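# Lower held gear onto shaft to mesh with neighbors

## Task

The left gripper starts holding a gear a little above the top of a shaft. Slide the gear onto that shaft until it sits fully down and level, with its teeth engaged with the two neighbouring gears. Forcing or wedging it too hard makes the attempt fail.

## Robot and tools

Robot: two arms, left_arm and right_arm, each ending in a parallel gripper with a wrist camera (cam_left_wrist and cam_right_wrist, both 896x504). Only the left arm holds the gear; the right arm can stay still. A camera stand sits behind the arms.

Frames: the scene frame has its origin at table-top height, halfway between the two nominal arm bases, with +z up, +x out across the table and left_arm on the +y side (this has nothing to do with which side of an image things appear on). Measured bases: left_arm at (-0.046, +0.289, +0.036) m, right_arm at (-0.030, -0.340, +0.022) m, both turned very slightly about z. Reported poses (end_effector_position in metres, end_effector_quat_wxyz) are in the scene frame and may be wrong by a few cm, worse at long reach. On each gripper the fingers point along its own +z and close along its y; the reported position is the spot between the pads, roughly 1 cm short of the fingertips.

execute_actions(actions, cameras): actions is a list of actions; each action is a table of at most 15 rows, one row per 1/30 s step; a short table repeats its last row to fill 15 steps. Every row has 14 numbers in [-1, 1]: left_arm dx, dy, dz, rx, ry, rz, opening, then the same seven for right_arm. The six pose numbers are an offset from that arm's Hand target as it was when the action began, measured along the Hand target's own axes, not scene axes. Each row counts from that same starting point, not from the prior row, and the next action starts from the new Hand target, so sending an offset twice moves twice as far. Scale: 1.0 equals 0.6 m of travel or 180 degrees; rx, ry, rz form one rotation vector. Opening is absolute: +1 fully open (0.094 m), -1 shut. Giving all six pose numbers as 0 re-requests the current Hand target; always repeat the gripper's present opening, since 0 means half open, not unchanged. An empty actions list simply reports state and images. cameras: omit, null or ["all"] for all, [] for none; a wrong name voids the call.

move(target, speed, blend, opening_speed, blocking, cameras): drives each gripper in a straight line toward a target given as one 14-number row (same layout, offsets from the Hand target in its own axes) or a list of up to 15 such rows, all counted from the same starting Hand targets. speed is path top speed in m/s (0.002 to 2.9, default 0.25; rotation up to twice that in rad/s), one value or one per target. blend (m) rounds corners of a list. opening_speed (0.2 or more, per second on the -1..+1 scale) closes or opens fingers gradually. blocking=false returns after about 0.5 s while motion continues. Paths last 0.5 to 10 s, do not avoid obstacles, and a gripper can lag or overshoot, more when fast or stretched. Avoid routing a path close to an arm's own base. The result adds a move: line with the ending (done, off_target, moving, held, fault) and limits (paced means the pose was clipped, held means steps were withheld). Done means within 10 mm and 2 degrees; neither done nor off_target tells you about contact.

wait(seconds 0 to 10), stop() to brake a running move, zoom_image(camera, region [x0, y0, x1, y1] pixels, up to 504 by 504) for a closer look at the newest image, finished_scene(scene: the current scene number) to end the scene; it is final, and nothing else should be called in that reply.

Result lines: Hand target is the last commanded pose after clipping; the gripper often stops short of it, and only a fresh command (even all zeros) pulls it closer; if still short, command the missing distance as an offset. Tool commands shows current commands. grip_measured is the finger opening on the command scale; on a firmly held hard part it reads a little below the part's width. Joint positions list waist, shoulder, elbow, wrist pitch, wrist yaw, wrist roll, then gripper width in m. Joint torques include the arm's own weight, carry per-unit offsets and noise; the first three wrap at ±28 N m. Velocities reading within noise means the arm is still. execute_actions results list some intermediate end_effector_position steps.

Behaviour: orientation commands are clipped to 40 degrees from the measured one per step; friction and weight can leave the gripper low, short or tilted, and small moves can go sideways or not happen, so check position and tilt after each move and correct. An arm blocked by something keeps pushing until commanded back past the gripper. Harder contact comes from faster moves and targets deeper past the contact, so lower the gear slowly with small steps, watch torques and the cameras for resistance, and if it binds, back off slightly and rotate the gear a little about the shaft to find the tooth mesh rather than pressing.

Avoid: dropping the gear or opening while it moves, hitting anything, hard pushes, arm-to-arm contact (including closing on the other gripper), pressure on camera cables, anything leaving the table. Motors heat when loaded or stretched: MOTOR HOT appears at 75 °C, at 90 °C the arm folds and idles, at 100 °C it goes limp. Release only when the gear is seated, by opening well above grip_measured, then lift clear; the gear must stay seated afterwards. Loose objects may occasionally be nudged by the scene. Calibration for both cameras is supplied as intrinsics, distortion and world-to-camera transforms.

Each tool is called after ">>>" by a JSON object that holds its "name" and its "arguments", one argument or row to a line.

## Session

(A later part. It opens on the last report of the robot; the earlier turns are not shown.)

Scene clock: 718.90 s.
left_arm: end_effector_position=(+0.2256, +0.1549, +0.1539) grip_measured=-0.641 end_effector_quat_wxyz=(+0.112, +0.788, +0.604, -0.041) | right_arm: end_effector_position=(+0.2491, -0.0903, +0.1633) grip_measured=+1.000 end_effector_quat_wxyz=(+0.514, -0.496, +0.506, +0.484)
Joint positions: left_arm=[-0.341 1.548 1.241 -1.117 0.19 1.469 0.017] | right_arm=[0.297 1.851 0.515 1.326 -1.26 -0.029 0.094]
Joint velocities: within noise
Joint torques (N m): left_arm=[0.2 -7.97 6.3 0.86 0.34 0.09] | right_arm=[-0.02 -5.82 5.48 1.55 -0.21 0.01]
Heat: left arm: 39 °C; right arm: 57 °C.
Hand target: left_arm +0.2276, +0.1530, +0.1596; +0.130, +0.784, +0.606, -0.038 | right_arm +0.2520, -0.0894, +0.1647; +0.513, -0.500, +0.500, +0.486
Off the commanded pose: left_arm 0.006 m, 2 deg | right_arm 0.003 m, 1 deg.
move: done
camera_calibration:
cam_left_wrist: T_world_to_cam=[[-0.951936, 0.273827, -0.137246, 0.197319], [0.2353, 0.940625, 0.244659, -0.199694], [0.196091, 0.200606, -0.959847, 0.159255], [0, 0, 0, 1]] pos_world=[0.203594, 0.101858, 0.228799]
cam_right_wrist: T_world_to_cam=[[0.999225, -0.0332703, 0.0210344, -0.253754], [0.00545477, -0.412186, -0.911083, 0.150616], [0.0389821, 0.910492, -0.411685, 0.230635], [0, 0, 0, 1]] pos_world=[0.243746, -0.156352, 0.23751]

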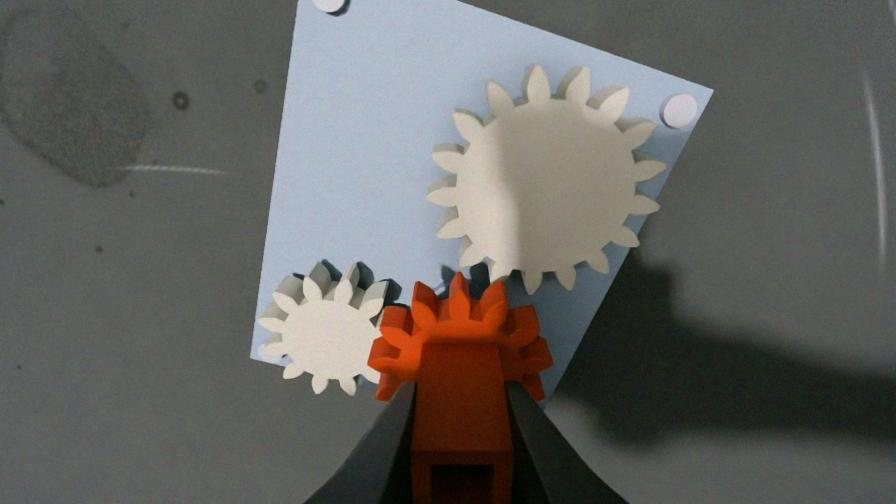

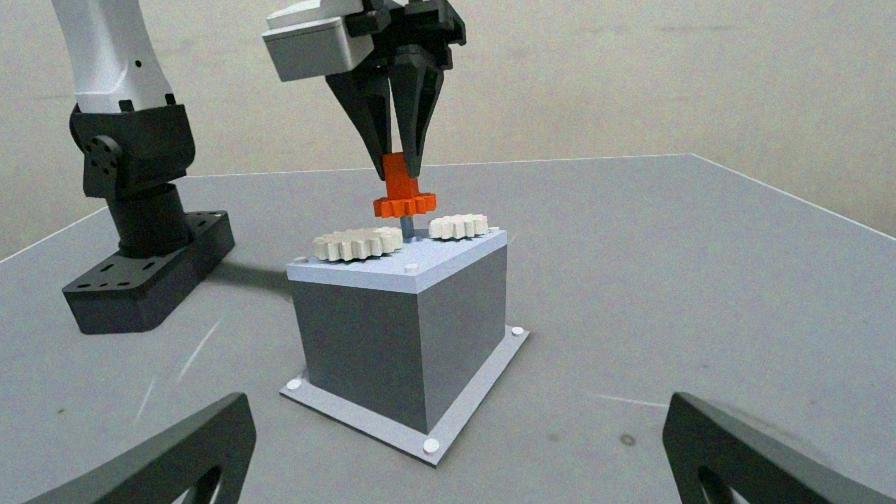

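>>> {"name": "move", "arguments": {
  "target": [-0.0006,0.0009,0.0053,0,0,0,-1,0,0,0,0,0,0,1],
  "speed": 0.03
}}

>>> {"name": "zoom_image", "arguments": {
  "camera": "cam_right_wrist",
  "region": [345, 140, 445, 250]
}}

>>> {"name": "zoom_image", "arguments": {
  "camera": "cam_left_wrist",
  "region": [260, 140, 640, 420]
}}

Scene clock: 740.33 s.
left_arm: end_effector_position=(+0.2260, +0.1547, +0.1522) grip_measured=-0.641 end_effector_quat_wxyz=(+0.113, +0.787, +0.605, -0.041) | right_arm: end_effector_position=(+0.2489, -0.0903, +0.1632) grip_measured=+1.000 end_effector_quat_wxyz=(+0.513, -0.496, +0.506, +0.484)
Joint positions: left_arm=[-0.341 1.548 1.233 -1.107 0.19 1.466 0.017] | right_arm=[0.297 1.851 0.515 1.325 -1.261 -0.029 0.094]
Joint velocities: within noise
Joint torques (N m): left_arm=[-0.17 -7.66 6.3 0.89 0.34 0.1] | right_arm=[-0.01 -5.86 5.53 1.58 -0.21 0]
Heat: left arm: 39 °C; right arm: 49 °C.
Hand target: left_arm +0.2284, +0.1517, +0.1567; +0.130, +0.784, +0.605, -0.038 | right_arm +0.2520, -0.0894, +0.1647; +0.513, -0.500, +0.500, +0.486
Off the commanded pose: left_arm 0.006 m, 2 deg | right_arm 0.004 m, 1 deg.
move: done
camera_calibration:
cam_left_wrist: T_world_to_cam=[[-0.952482, 0.27091, -0.139229, 0.198475], [0.232223, 0.941662, 0.24361, -0.198448], [0.197103, 0.199702, -0.959828, 0.157448], [0, 0, 0, 1]] pos_world=[0.204095, 0.101659, 0.2271]
cam_right_wrist: T_world_to_cam=[[0.999271, -0.0325566, 0.01995, -0.253395], [0.00474923, -0.412452, -0.910967, 0.150628], [0.0378864, 0.910398, -0.411996, 0.230921], [0, 0, 0, 1]] pos_world=[0.243746, -0.156353, 0.237411]

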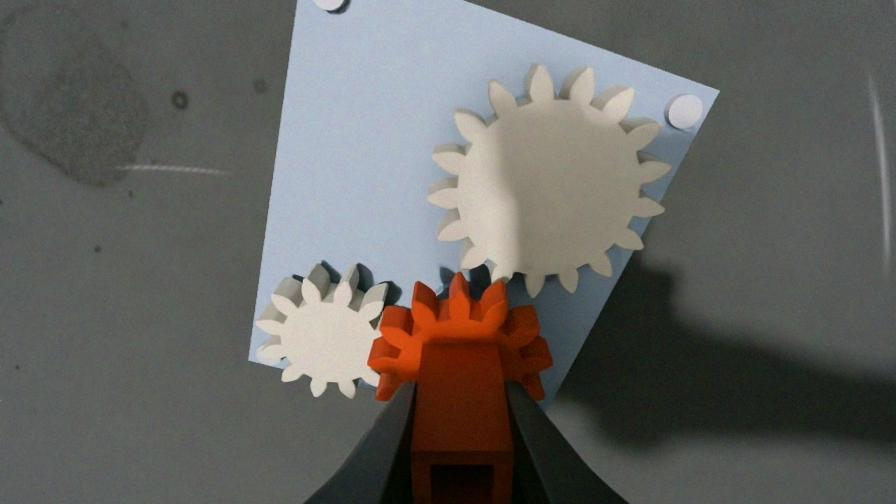

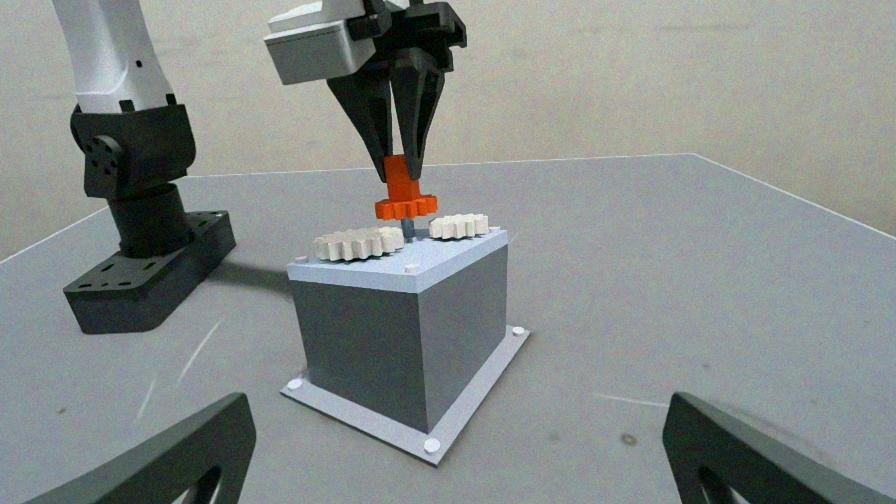

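Scaled by 4.582 from the camera's 896x504 image, which has a finer 1280x720 frame.

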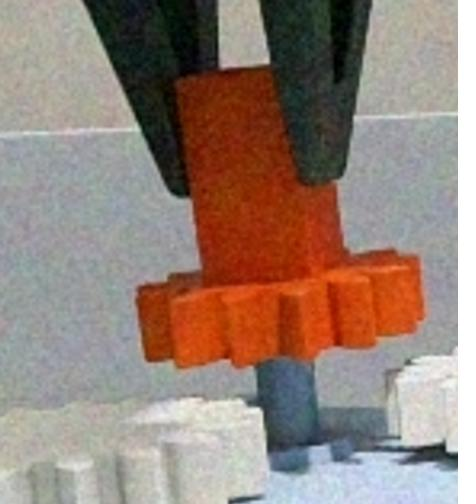

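Scaled by 1.326 from the camera's 896x504 image, which has a finer 1280x720 frame.

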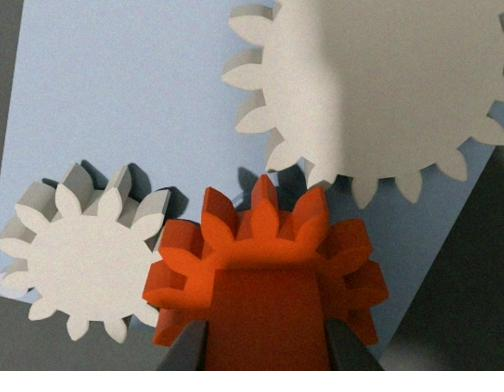

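>>> {"name": "move", "arguments": {
  "target": [-0.0036,0.0009,-0.0025,0,0,0,-1,0,0,0,0,0,0,1],
  "speed": 0.05,
  "cameras": ["cam_left_wrist"]
}}

Scene clock: 748.00 s.
left_arm: end_effector_position=(+0.2260, +0.1547, +0.1522) grip_measured=-0.641 end_effector_quat_wxyz=(+0.113, +0.785, +0.607, -0.041) | right_arm: end_effector_position=(+0.2488, -0.0903, +0.1631) grip_measured=+1.000 end_effector_quat_wxyz=(+0.513, -0.496, +0.506, +0.485)
Joint positions: left_arm=[-0.341 1.548 1.233 -1.107 0.19 1.46 0.017] | right_arm=[0.297 1.851 0.515 1.325 -1.261 -0.029 0.094]
Joint velocities: within noise
Joint torques (N m): left_arm=[-0.8 -7.62 7.05 0.8 0.34 0.11] | right_arm=[-0.03 -5.96 5.39 1.59 -0.25 0.01]
Heat: left arm: 38 °C; right arm: 48 °C.
Hand target: left_arm +0.2281, +0.1499, +0.1587; +0.130, +0.784, +0.606, -0.038 | right_arm +0.2519, -0.0894, +0.1647; +0.513, -0.500, +0.500, +0.486
Off the commanded pose: left_arm 0.008 m, 2 deg | right_arm 0.004 m, 1 deg.
move: done
camera_calibration:
cam_left_wrist: T_world_to_cam=[[-0.954266, 0.265169, -0.138067, 0.199567], [0.226921, 0.943123, 0.242951, -0.197365], [0.194637, 0.20051, -0.960163, 0.157886], [0, 0, 0, 1]] pos_world=[0.204495, 0.101563, 0.227099]
Images, in order (width x height): cam_left_wrist 896x504.

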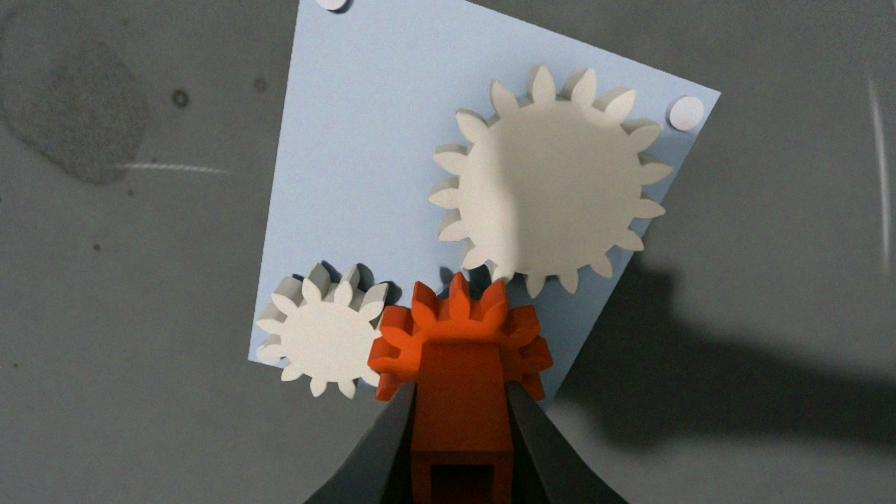

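>>> {"name": "move", "arguments": {
  "target": [-0.003,0.001,-0.003,0,0,0,-1,0,0,0,0,0,0,1],
  "speed": 0.08,
  "cameras": ["cam_left_wrist"]
}}

Scene clock: 753.87 s.
left_arm: end_effector_position=(+0.2256, +0.1538, +0.1522) grip_measured=-0.641 end_effector_quat_wxyz=(+0.113, +0.785, +0.608, -0.042) | right_arm: end_effector_position=(+0.2488, -0.0903, +0.1631) grip_measured=+1.000 end_effector_quat_wxyz=(+0.513, -0.496, +0.506, +0.485)
Joint positions: left_arm=[-0.344 1.548 1.233 -1.107 0.19 1.455 0.017] | right_arm=[0.297 1.851 0.515 1.324 -1.261 -0.029 0.094]
Joint velocities: within noise
Joint torques (N m): left_arm=[-0.88 -7.53 7.84 0.71 0.3 0.11] | right_arm=[-0.03 -5.89 5.49 1.58 -0.22 0]
Heat: left arm: 38 °C; right arm: 47 °C.
Hand target: left_arm +0.2281, +0.1486, +0.1610; +0.130, +0.784, +0.606, -0.038 | right_arm +0.2520, -0.0894, +0.1647; +0.513, -0.500, +0.500, +0.486
Off the commanded pose: left_arm 0.011 m, 2 deg | right_arm 0.004 m, 1 deg.
move: off_target (left_arm)
camera_calibration:
cam_left_wrist: T_world_to_cam=[[-0.954902, 0.263406, -0.137037, 0.199701], [0.225514, 0.943617, 0.242343, -0.196119], [0.193145, 0.20051, -0.960464, 0.158573], [0, 0, 0, 1]] pos_world=[0.204295, 0.100664, 0.227199]
Images, in order (width x height): cam_left_wrist 896x504.

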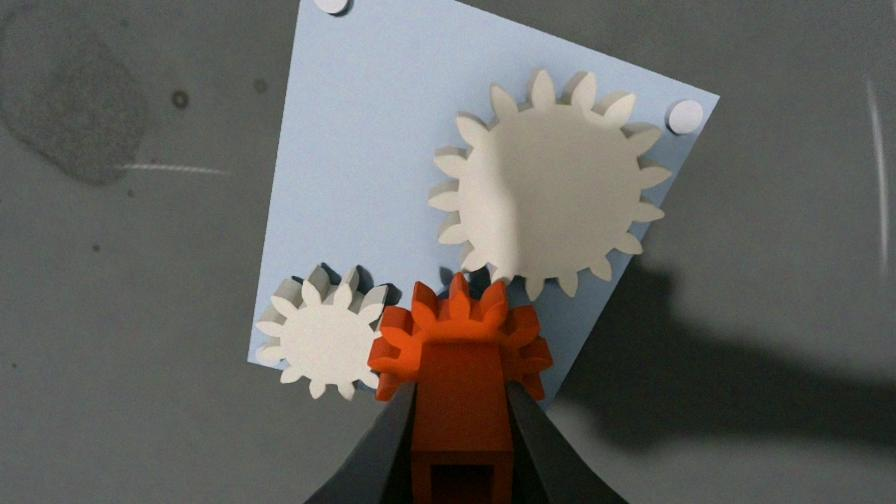

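>>> {"name": "move", "arguments": {
  "target": [0.0026,-0.0014,0.0113,0,0,0,-1,0,0,0,0,0,0,1],
  "speed": 0.03
}}

>>> {"name": "zoom_image", "arguments": {
  "camera": "cam_right_wrist",
  "region": [345, 140, 445, 250]
}}

Scene clock: 765.73 s.
left_arm: end_effector_position=(+0.2260, +0.1537, +0.1503) grip_measured=-0.641 end_effector_quat_wxyz=(+0.114, +0.785, +0.608, -0.041) | right_arm: end_effector_position=(+0.2488, -0.0903, +0.1631) grip_measured=+1.000 end_effector_quat_wxyz=(+0.513, -0.496, +0.506, +0.485)
Joint positions: left_arm=[-0.344 1.548 1.226 -1.097 0.19 1.455 0.017] | right_arm=[0.297 1.851 0.515 1.324 -1.261 -0.029 0.094]
Joint velocities: within noise
Joint torques (N m): left_arm=[-0.84 -7.25 6.37 0.94 0.33 0.09] | right_arm=[-0.01 -5.83 5.53 1.59 -0.22 -0.04]
Heat: left arm: 38 °C; right arm: 46 °C.
Hand target: left_arm +0.2283, +0.1485, +0.1539; +0.130, +0.784, +0.606, -0.038 | right_arm +0.2520, -0.0894, +0.1647; +0.513, -0.500, +0.500, +0.486
Off the commanded pose: left_arm 0.007 m, 2 deg | right_arm 0.004 m, 1 deg.
move: done
camera_calibration:
cam_left_wrist: T_world_to_cam=[[-0.954694, 0.263015, -0.139217, 0.200216], [0.224757, 0.943896, 0.241958, -0.195514], [0.195045, 0.199706, -0.960247, 0.156335], [0, 0, 0, 1]] pos_world=[0.204596, 0.100664, 0.2253]
cam_right_wrist: T_world_to_cam=[[0.999299, -0.0321251, 0.0192075, -0.253153], [0.00424415, -0.412604, -0.910901, 0.150662], [0.0371878, 0.910344, -0.412178, 0.230994], [0, 0, 0, 1]] pos_world=[0.243746, -0.156253, 0.237312]

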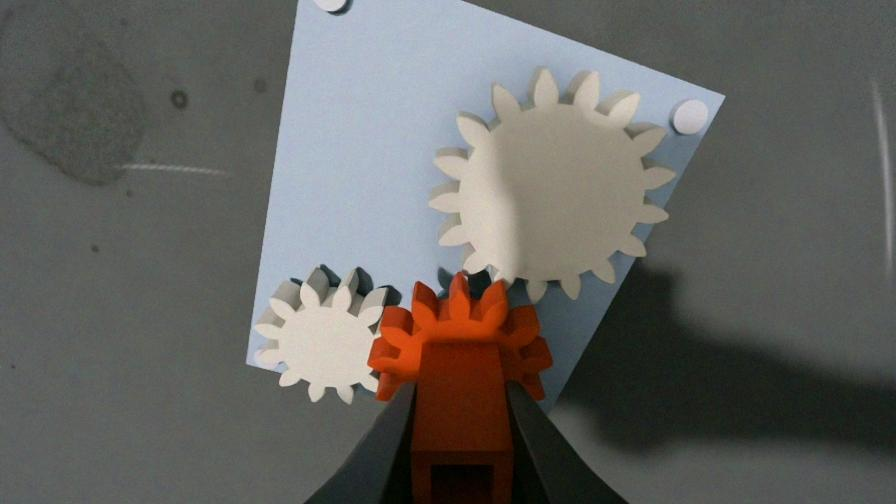

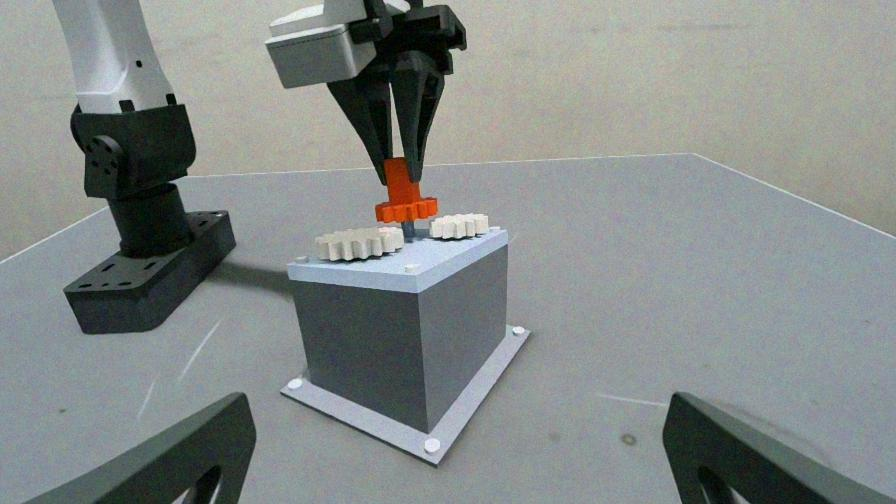

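Scaled by 4.582 from the camera's 896x504 image, which has a finer 1280x720 frame.

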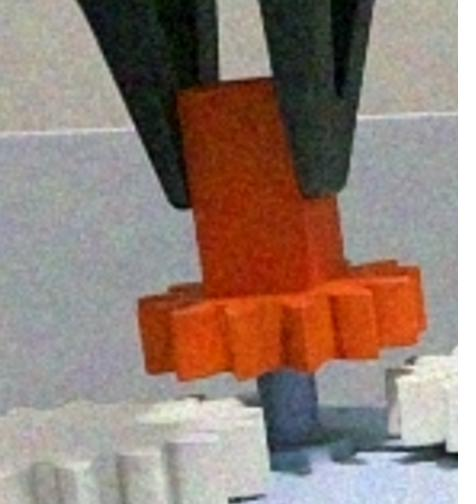

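>>> {"name": "move", "arguments": {
  "target": [0,0,0,0,0,0,-1,0,0.288,0.107,0.25,0,0,1]
}}

>>> {"name": "zoom_image", "arguments": {
  "camera": "cam_right_wrist",
  "region": [365, 70, 450, 155]
}}

Scene clock: 781.40 s.
left_arm: end_effector_position=(+0.2260, +0.1537, +0.1503) grip_measured=-0.641 end_effector_quat_wxyz=(+0.114, +0.785, +0.608, -0.041) | right_arm: end_effector_position=(+0.0808, -0.0253, +0.1348) grip_measured=+1.000 end_effector_quat_wxyz=(+0.643, -0.311, +0.663, +0.222)
Joint positions: left_arm=[-0.344 1.548 1.226 -1.097 0.19 1.455 0.017] | right_arm=[1.668 1.678 0.157 1.407 0.866 -0.019 0.094]
Joint velocities: within noise
Joint torques (N m): left_arm=[-0.94 -7.28 6.31 0.93 0.32 0.1] | right_arm=[0.65 -3.58 4.42 3.13 0.19 -0.11]
Heat: left arm: 38 °C; right arm: 45 °C.
Hand target: left_arm +0.2283, +0.1485, +0.1539; +0.130, +0.784, +0.606, -0.038 | right_arm +0.0810, -0.0206, +0.1598; +0.666, -0.266, +0.648, +0.258
Off the commanded pose: left_arm 0.007 m, 2 deg | right_arm 0.026 m, 7 deg.
move: off_target (right_arm)
camera_calibration:
cam_left_wrist: T_world_to_cam=[[-0.954694, 0.263015, -0.139217, 0.200216], [0.224757, 0.943896, 0.241958, -0.195514], [0.195045, 0.199706, -0.960247, 0.156335], [0, 0, 0, 1]] pos_world=[0.204596, 0.100664, 0.2253]
cam_right_wrist: T_world_to_cam=[[0.703849, -0.7024, 0.105976, -0.0873827], [-0.270301, -0.402796, -0.874467, 0.169875], [0.656912, 0.586848, -0.473367, 0.116432], [0, 0, 0, 1]] pos_world=[0.0309357, -0.061281, 0.212925]

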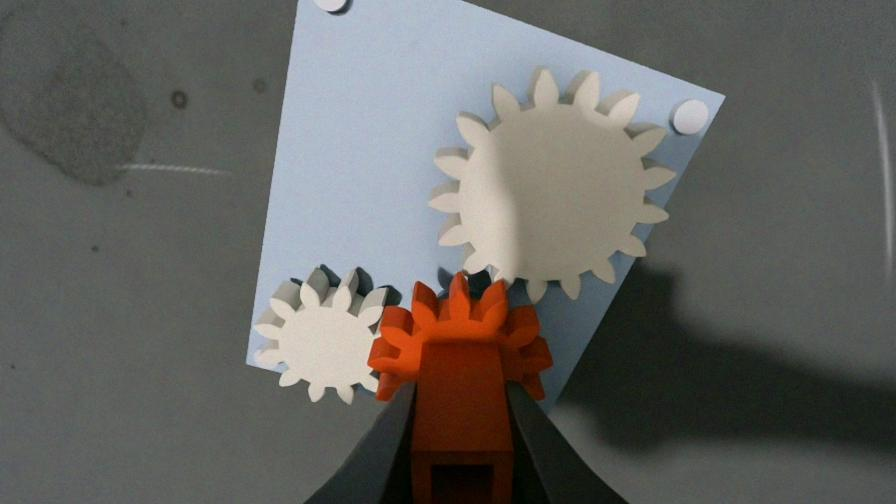

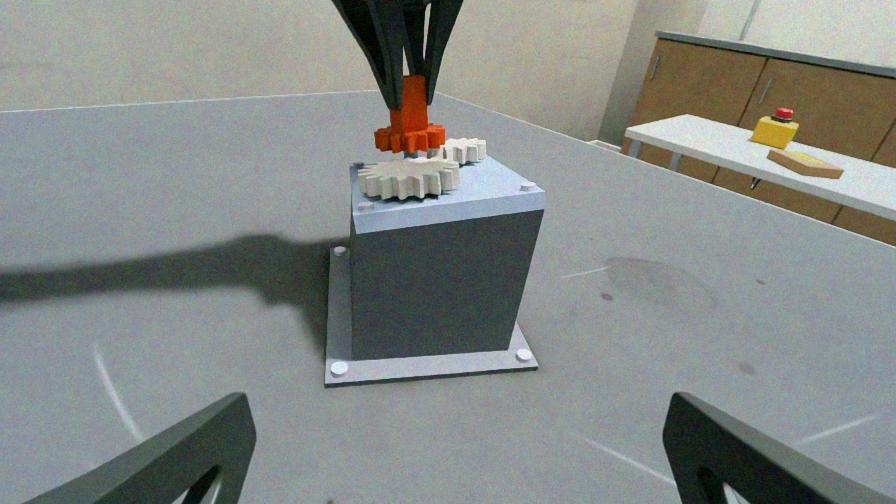

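Scaled by 5.929 from the camera's 896x504 image, which has a finer 1280x720 frame.

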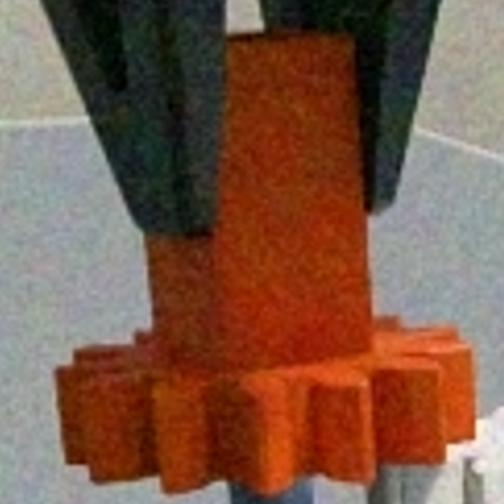

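>>> {"name": "move", "arguments": {
  "target": [0.0006,-0.0002,0.0049,0,0,0,-1,0,0,0,0,0,0,1],
  "speed": 0.03
}}

>>> {"name": "zoom_image", "arguments": {
  "camera": "cam_right_wrist",
  "region": [365, 70, 465, 170]
}}

>>> {"name": "zoom_image", "arguments": {
  "camera": "cam_left_wrist",
  "region": [260, 140, 640, 420]
}}

Scene clock: 794.13 s.
left_arm: end_effector_position=(+0.2262, +0.1536, +0.1480) grip_measured=-0.641 end_effector_quat_wxyz=(+0.115, +0.785, +0.608, -0.041) | right_arm: end_effector_position=(+0.0809, -0.0254, +0.1348) grip_measured=+1.000 end_effector_quat_wxyz=(+0.643, -0.311, +0.663, +0.222)
Joint positions: left_arm=[-0.344 1.548 1.216 -1.086 0.19 1.454 0.017] | right_arm=[1.668 1.678 0.157 1.407 0.867 -0.019 0.094]
Joint velocities: within noise
Joint torques (N m): left_arm=[-0.94 -6.93 6.34 0.92 0.33 0.11] | right_arm=[0.68 -3.48 4.46 3.1 0.18 -0.13]
Heat: left arm: 37 °C; right arm: 49 °C.
Hand target: left_arm +0.2285, +0.1482, +0.1510; +0.130, +0.784, +0.606, -0.038 | right_arm +0.0810, -0.0206, +0.1598; +0.666, -0.266, +0.648, +0.258
Off the commanded pose: left_arm 0.007 m, 2 deg | right_arm 0.025 m, 7 deg.
move: off_target (right_arm)
camera_calibration:
cam_left_wrist: T_world_to_cam=[[-0.95467, 0.262179, -0.14095, 0.200484], [0.223629, 0.944234, 0.241686, -0.194628], [0.196454, 0.19921, -0.960063, 0.153848], [0, 0, 0, 1]] pos_world=[0.204697, 0.100564, 0.223001]
cam_right_wrist: T_world_to_cam=[[0.703296, -0.702893, 0.10638, -0.0874819], [-0.270349, -0.402846, -0.874429, 0.169865], [0.657484, 0.586223, -0.473347, 0.116371], [0, 0, 0, 1]] pos_world=[0.0309362, -0.0612804, 0.212925]

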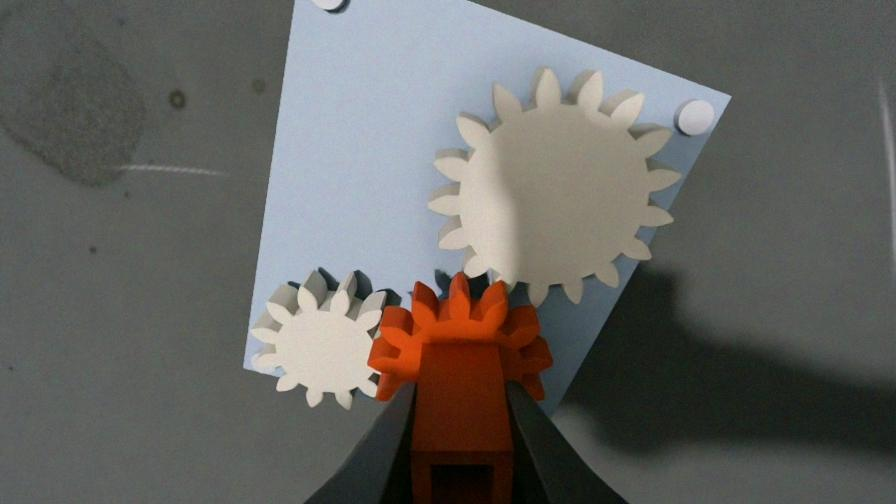

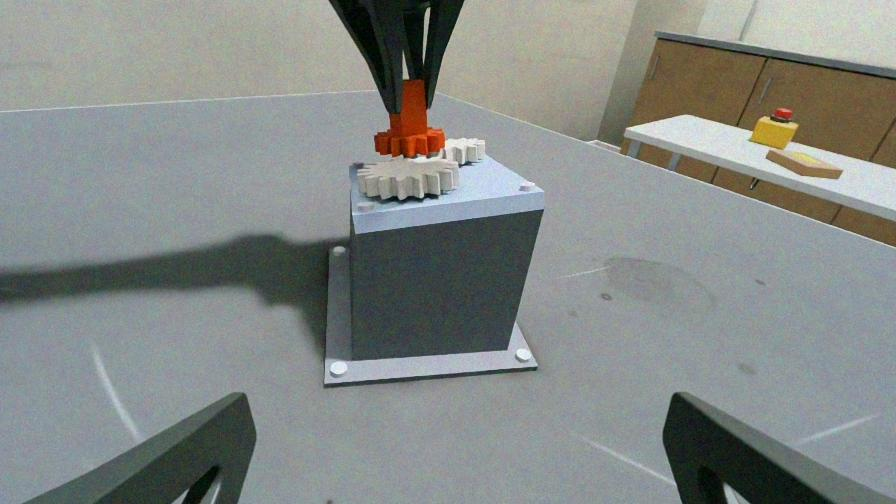

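Scaled by 5.040 from the camera's 896x504 image, which has a finer 1280x720 frame.

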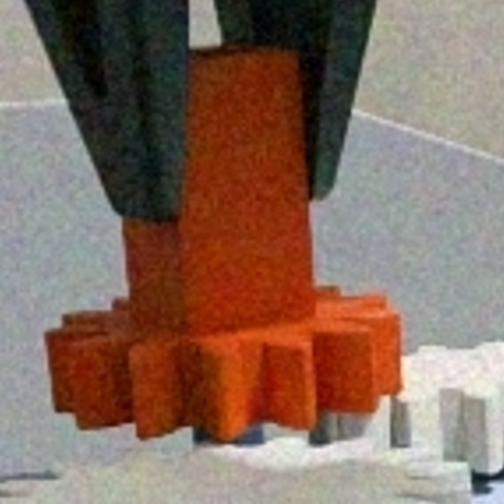

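Scaled by 1.326 from the camera's 896x504 image, which has a finer 1280x720 frame.

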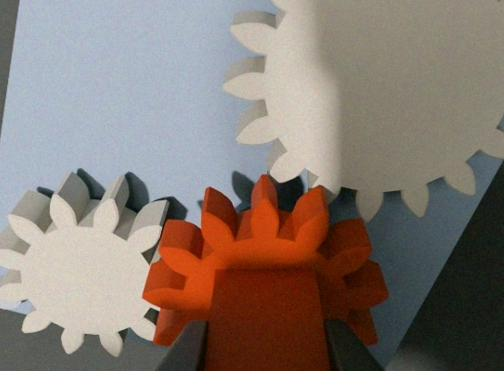

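>>> {"name": "move", "arguments": {
  "target": [0.0006,-0.0002,0.0049,0,0,0,-1,0,0,0,0,0,0,1],
  "speed": 0.03
}}

>>> {"name": "zoom_image", "arguments": {
  "camera": "cam_right_wrist",
  "region": [365, 70, 465, 170]
}}

Scene clock: 812.10 s.
left_arm: end_effector_position=(+0.2263, +0.1534, +0.1472) grip_measured=-0.641 end_effector_quat_wxyz=(+0.115, +0.784, +0.608, -0.041) | right_arm: end_effector_position=(+0.0809, -0.0254, +0.1349) grip_measured=+1.000 end_effector_quat_wxyz=(+0.643, -0.311, +0.663, +0.222)
Joint positions: left_arm=[-0.344 1.548 1.213 -1.082 0.191 1.453 0.017] | right_arm=[1.668 1.678 0.157 1.407 0.867 -0.02 0.094]
Joint velocities: within noise
Joint torques (N m): left_arm=[-0.98 -6.82 5.83 1.04 0.33 0.1] | right_arm=[0.59 -3.48 4.45 3.11 0.2 -0.14]
Heat: left arm: 37 °C; right arm: 51 °C.
Hand target: left_arm +0.2288, +0.1478, +0.1481; +0.130, +0.784, +0.606, -0.038 | right_arm +0.0810, -0.0206, +0.1599; +0.666, -0.266, +0.648, +0.258
Off the commanded pose: left_arm 0.006 m, 2 deg | right_arm 0.025 m, 7 deg.
move: off_target (right_arm)
camera_calibration:
cam_left_wrist: T_world_to_cam=[[-0.954809, 0.26142, -0.141422, 0.200717], [0.223044, 0.944699, 0.240407, -0.19403], [0.196449, 0.198, -0.960315, 0.153355], [0, 0, 0, 1]] pos_world=[0.204797, 0.100464, 0.222301]
cam_right_wrist: T_world_to_cam=[[0.703246, -0.702928, 0.10648, -0.0875144], [-0.270117, -0.402718, -0.87456, 0.169981], [0.657634, 0.586268, -0.473083, 0.116361], [0, 0, 0, 1]] pos_world=[0.0309361, -0.0612804, 0.213025]

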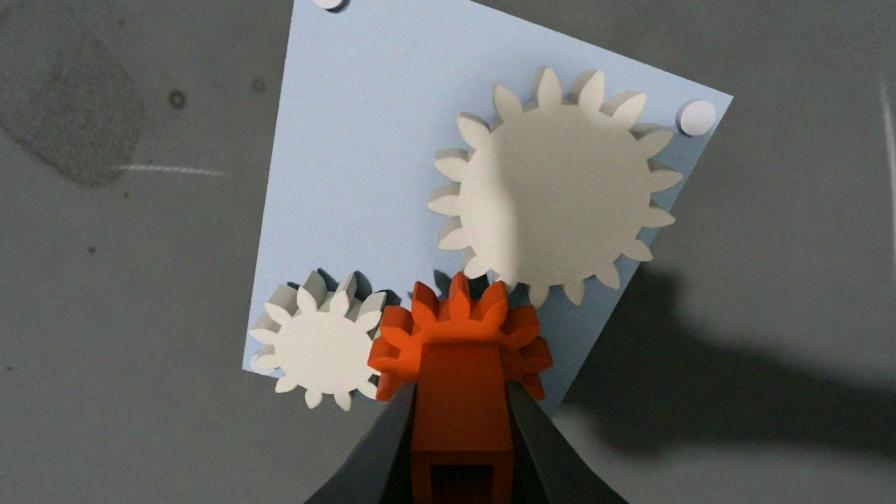

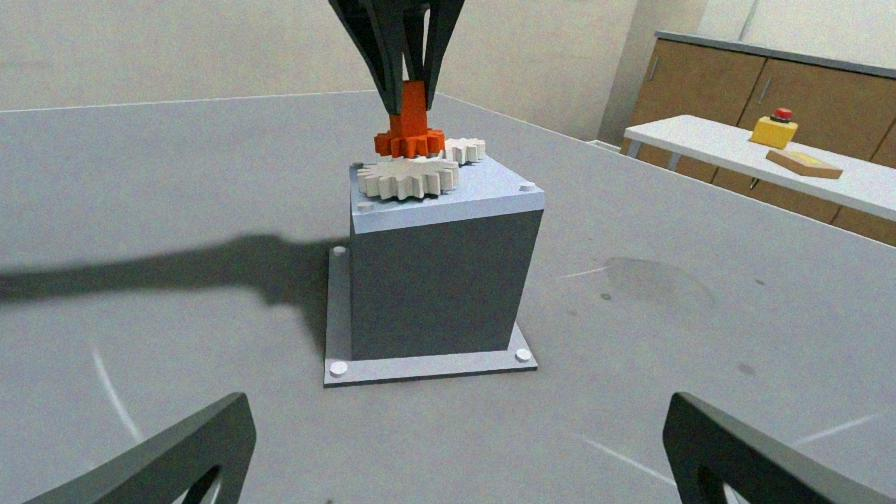

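Scaled by 5.040 from the camera's 896x504 image, which has a finer 1280x720 frame.

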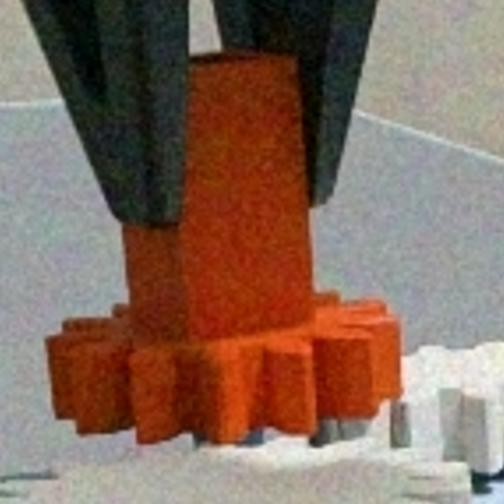

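>>> {"name": "move", "arguments": {
  "target": [0,0,0,0,0,0,-1,-0.01,-0.28,0.119,-0.25,0,0,1]
}}

>>> {"name": "zoom_image", "arguments": {
  "camera": "cam_right_wrist",
  "region": [355, 160, 455, 260]
}}

>>> {"name": "zoom_image", "arguments": {
  "camera": "cam_left_wrist",
  "region": [350, 240, 560, 410]
}}

Scene clock: 830.53 s.
left_arm: end_effector_position=(+0.2263, +0.1534, +0.1472) grip_measured=-0.641 end_effector_quat_wxyz=(+0.115, +0.784, +0.608, -0.041) | right_arm: end_effector_position=(+0.2451, -0.0944, +0.1688) grip_measured=+1.000 end_effector_quat_wxyz=(+0.513, -0.495, +0.507, +0.485)
Joint positions: left_arm=[-0.344 1.548 1.213 -1.082 0.191 1.453 0.017] | right_arm=[0.287 1.812 0.499 1.303 -1.27 -0.026 0.094]
Joint velocities: within noise
Joint torques (N m): left_arm=[-1.05 -6.72 5.81 1.02 0.3 0.1] | right_arm=[-0.06 -5.65 5.63 1.56 -0.25 -0.03]
Heat: left arm: 37 °C; right arm: 51 °C.
Hand target: left_arm +0.2288, +0.1478, +0.1481; +0.130, +0.784, +0.606, -0.038 | right_arm +0.2482, -0.0934, +0.1706; +0.514, -0.500, +0.500, +0.486
Off the commanded pose: left_arm 0.006 m, 2 deg | right_arm 0.004 m, 1 deg.
move: done
camera_calibration:
cam_left_wrist: T_world_to_cam=[[-0.954897, 0.261106, -0.141407, 0.200763], [0.22275, 0.944785, 0.240342, -0.193964], [0.196354, 0.198004, -0.960333, 0.153378], [0, 0, 0, 1]] pos_world=[0.204797, 0.100464, 0.222301]
cam_right_wrist: T_world_to_cam=[[0.999298, -0.0332781, 0.0171797, -0.249491], [0.001947, -0.411943, -0.911208, 0.15478], [0.0374003, 0.910602, -0.411589, 0.237107], [0, 0, 0, 1]] pos_world=[0.240147, -0.160452, 0.242913]

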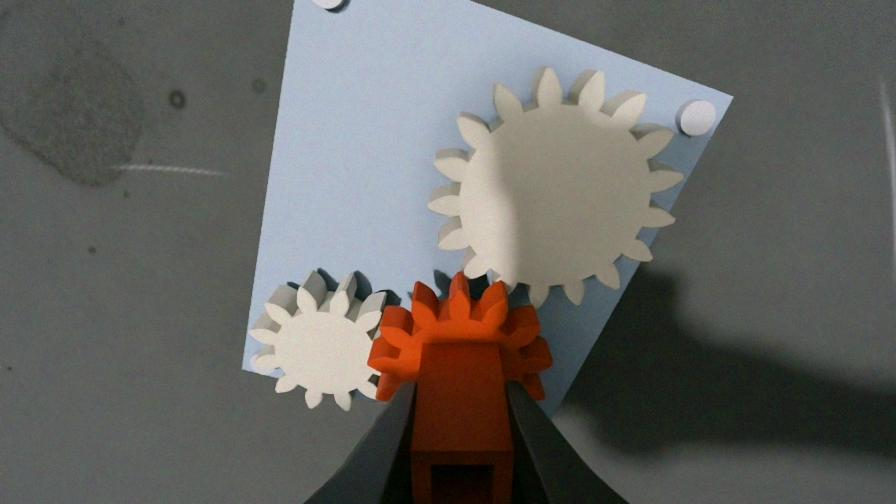

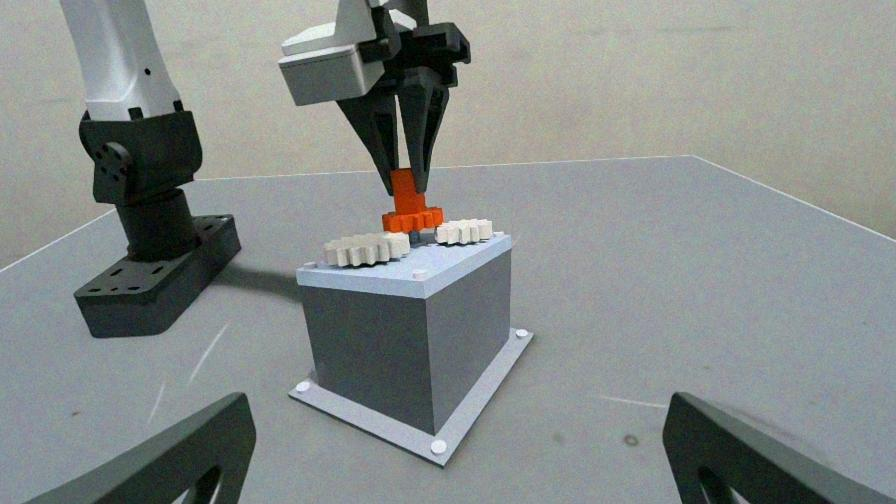

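Scaled by 5.040 from the camera's 896x504 image, which has a finer 1280x720 frame.

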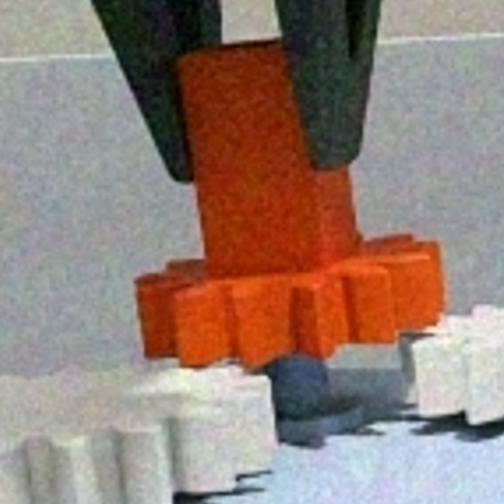

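Scaled by 2.400 from the camera's 896x504 image, which has a finer 1280x720 frame.

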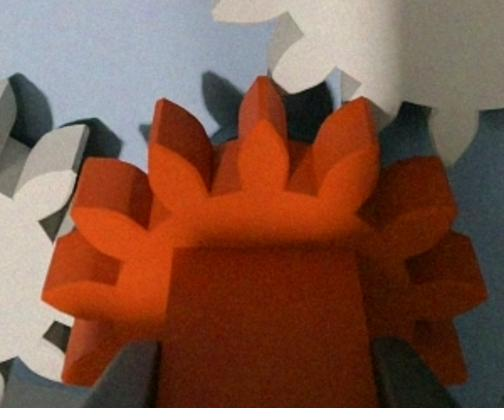

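>>> {"name": "move", "arguments": {
  "target": [-0.0006,0.0002,-0.0049,-0.0046,0,-0.0414,-1,0,0,0,0,0,0,1],
  "speed": 0.03
}}

>>> {"name": "zoom_image", "arguments": {
  "camera": "cam_right_wrist",
  "region": [355, 160, 455, 260]
}}

>>> {"name": "zoom_image", "arguments": {
  "camera": "cam_left_wrist",
  "region": [350, 240, 560, 410]
}}

Scene clock: 914.60 s.
left_arm: end_effector_position=(+0.2262, +0.1531, +0.1472) grip_measured=-0.641 end_effector_quat_wxyz=(+0.116, +0.742, +0.658, -0.047) | right_arm: end_effector_position=(+0.2450, -0.0944, +0.1687) grip_measured=+1.000 end_effector_quat_wxyz=(+0.513, -0.495, +0.507, +0.485)
Joint positions: left_arm=[-0.345 1.541 1.205 -1.073 0.192 1.32 0.017] | right_arm=[0.287 1.812 0.499 1.302 -1.271 -0.026 0.094]
Joint velocities: within noise
Joint torques (N m): left_arm=[-1.03 -7.43 6.01 0.99 0.26 0.09] | right_arm=[-0.06 -5.63 5.7 1.57 -0.23 -0.03]
Heat: left arm: 36 °C; right arm: 41 °C.
Hand target: left_arm +0.2285, +0.1482, +0.1509; +0.133, +0.742, +0.656, -0.042 | right_arm +0.2482, -0.0934, +0.1706; +0.514, -0.500, +0.500, +0.486
Off the commanded pose: left_arm 0.007 m, 2 deg | right_arm 0.004 m, 1 deg.
move: done
camera_calibration:
cam_left_wrist: T_world_to_cam=[[-0.983364, 0.135208, -0.121305, 0.223572], [0.105707, 0.96903, 0.223175, -0.168405], [0.147723, 0.206639, -0.967201, 0.164169], [0, 0, 0, 1]] pos_world=[0.213402, 0.0990365, 0.223489]
cam_right_wrist: T_world_to_cam=[[0.999336, -0.0325346, 0.0164046, -0.249088], [0.00153894, -0.412136, -0.911121, 0.154777], [0.0364039, 0.910541, -0.411812, 0.237263], [0, 0, 0, 1]] pos_world=[0.240047, -0.160353, 0.242814]

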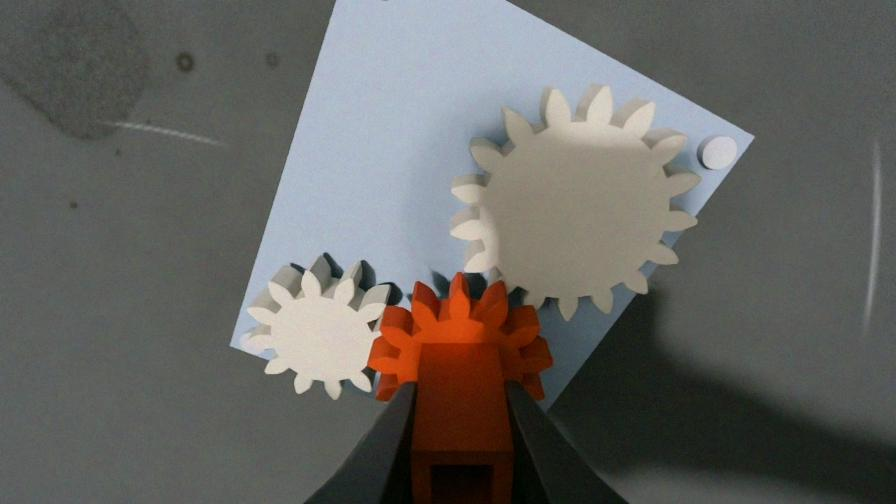

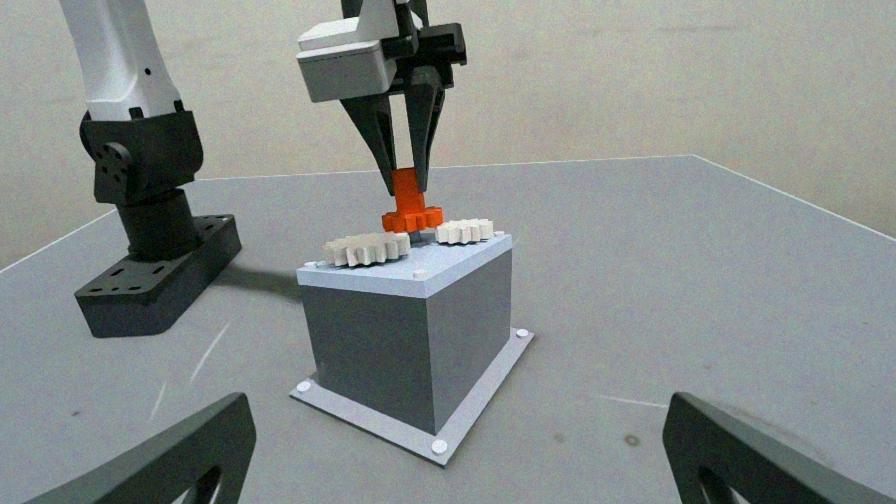

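Scaled by 5.040 from the camera's 896x504 image, which has a finer 1280x720 frame.

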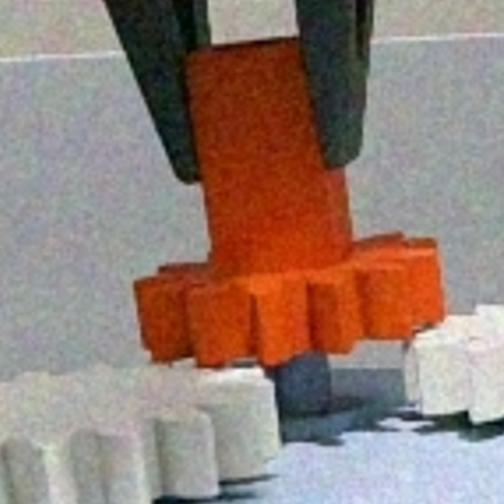

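Scaled by 2.400 from the camera's 896x504 image, which has a finer 1280x720 frame.

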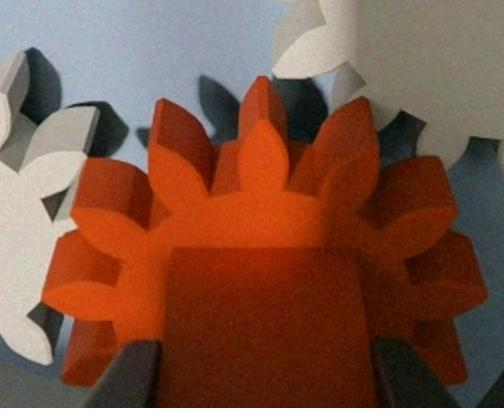

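>>> {"name": "move", "arguments": {
  "target": [0,0,-0.002,-0.0064,0,-0.058,-1,0,0,0,0,0,0,1],
  "speed": 0.03
}}

>>> {"name": "zoom_image", "arguments": {
  "camera": "cam_right_wrist",
  "region": [355, 160, 455, 260]
}}

>>> {"name": "zoom_image", "arguments": {
  "camera": "cam_left_wrist",
  "region": [350, 240, 560, 410]
}}

Scene clock: 940.27 s.
left_arm: end_effector_position=(+0.2265, +0.1530, +0.1474) grip_measured=-0.641 end_effector_quat_wxyz=(+0.119, +0.678, +0.724, -0.052) | right_arm: end_effector_position=(+0.2450, -0.0944, +0.1686) grip_measured=+1.000 end_effector_quat_wxyz=(+0.513, -0.495, +0.507, +0.485)
Joint positions: left_arm=[-0.348 1.524 1.187 -1.052 0.187 1.131 0.017] | right_arm=[0.287 1.812 0.499 1.302 -1.271 -0.026 0.094]
Joint velocities: within noise
Joint torques (N m): left_arm=[-1.2 -7.58 6.2 1.02 0.23 0.09] | right_arm=[0.02 -5.68 5.56 1.58 -0.25 -0.04]
Heat: left arm: 36 °C; right arm: 40 °C.
Hand target: left_arm +0.2284, +0.1484, +0.1521; +0.136, +0.678, +0.721, -0.048 | right_arm +0.2483, -0.0935, +0.1706; +0.514, -0.500, +0.500, +0.486
Off the commanded pose: left_arm 0.007 m, 2 deg | right_arm 0.004 m, 1 deg.
move: done
camera_calibration:
cam_left_wrist: T_world_to_cam=[[-0.994074, -0.046353, -0.0983321, 0.250669], [-0.065702, 0.976818, 0.20374, -0.127854], [0.0866086, 0.208993, -0.974074, 0.178812], [0, 0, 0, 1]] pos_world=[0.225297, 0.0991391, 0.224874]
cam_right_wrist: T_world_to_cam=[[0.99934, -0.0325682, 0.0160946, -0.249119], [0.00123786, -0.41225, -0.91107, 0.154818], [0.0363069, 0.910488, -0.411938, 0.237305], [0, 0, 0, 1]] pos_world=[0.240147, -0.160353, 0.242815]

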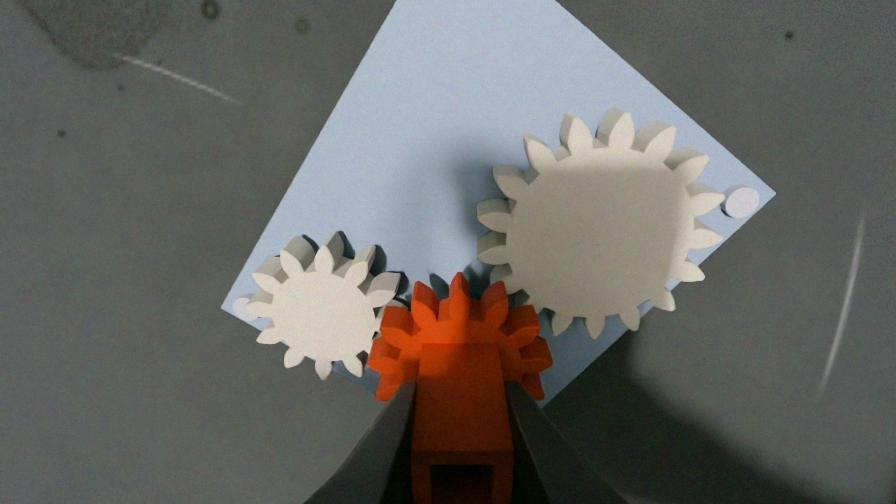

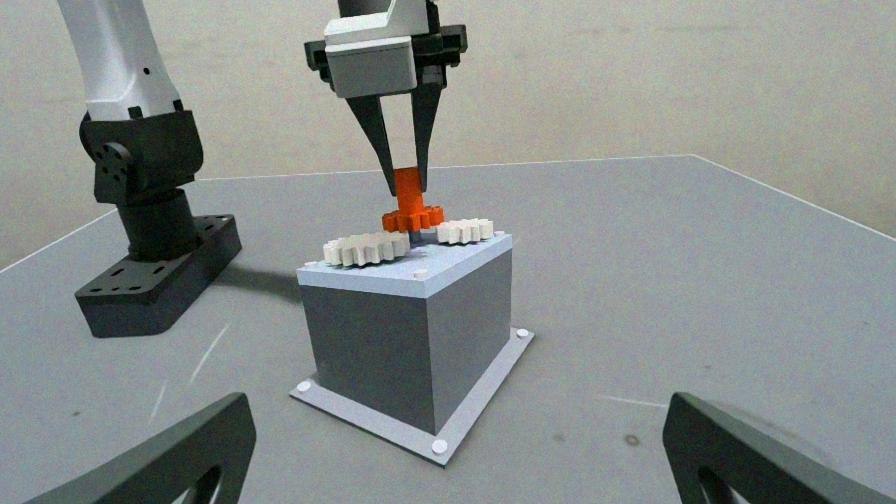

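Scaled by 5.040 from the camera's 896x504 image, which has a finer 1280x720 frame.

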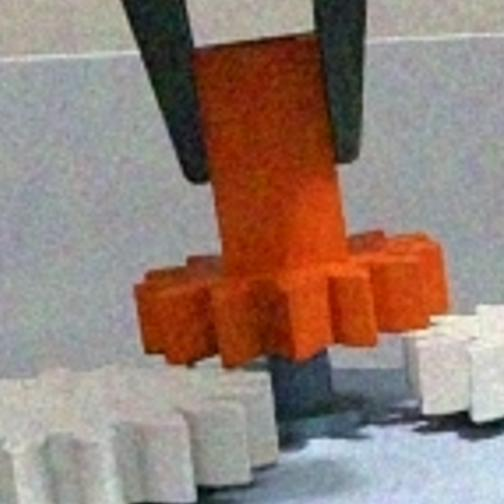

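Scaled by 2.400 from the camera's 896x504 image, which has a finer 1280x720 frame.

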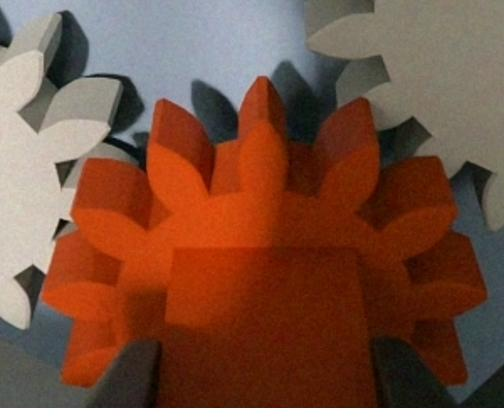

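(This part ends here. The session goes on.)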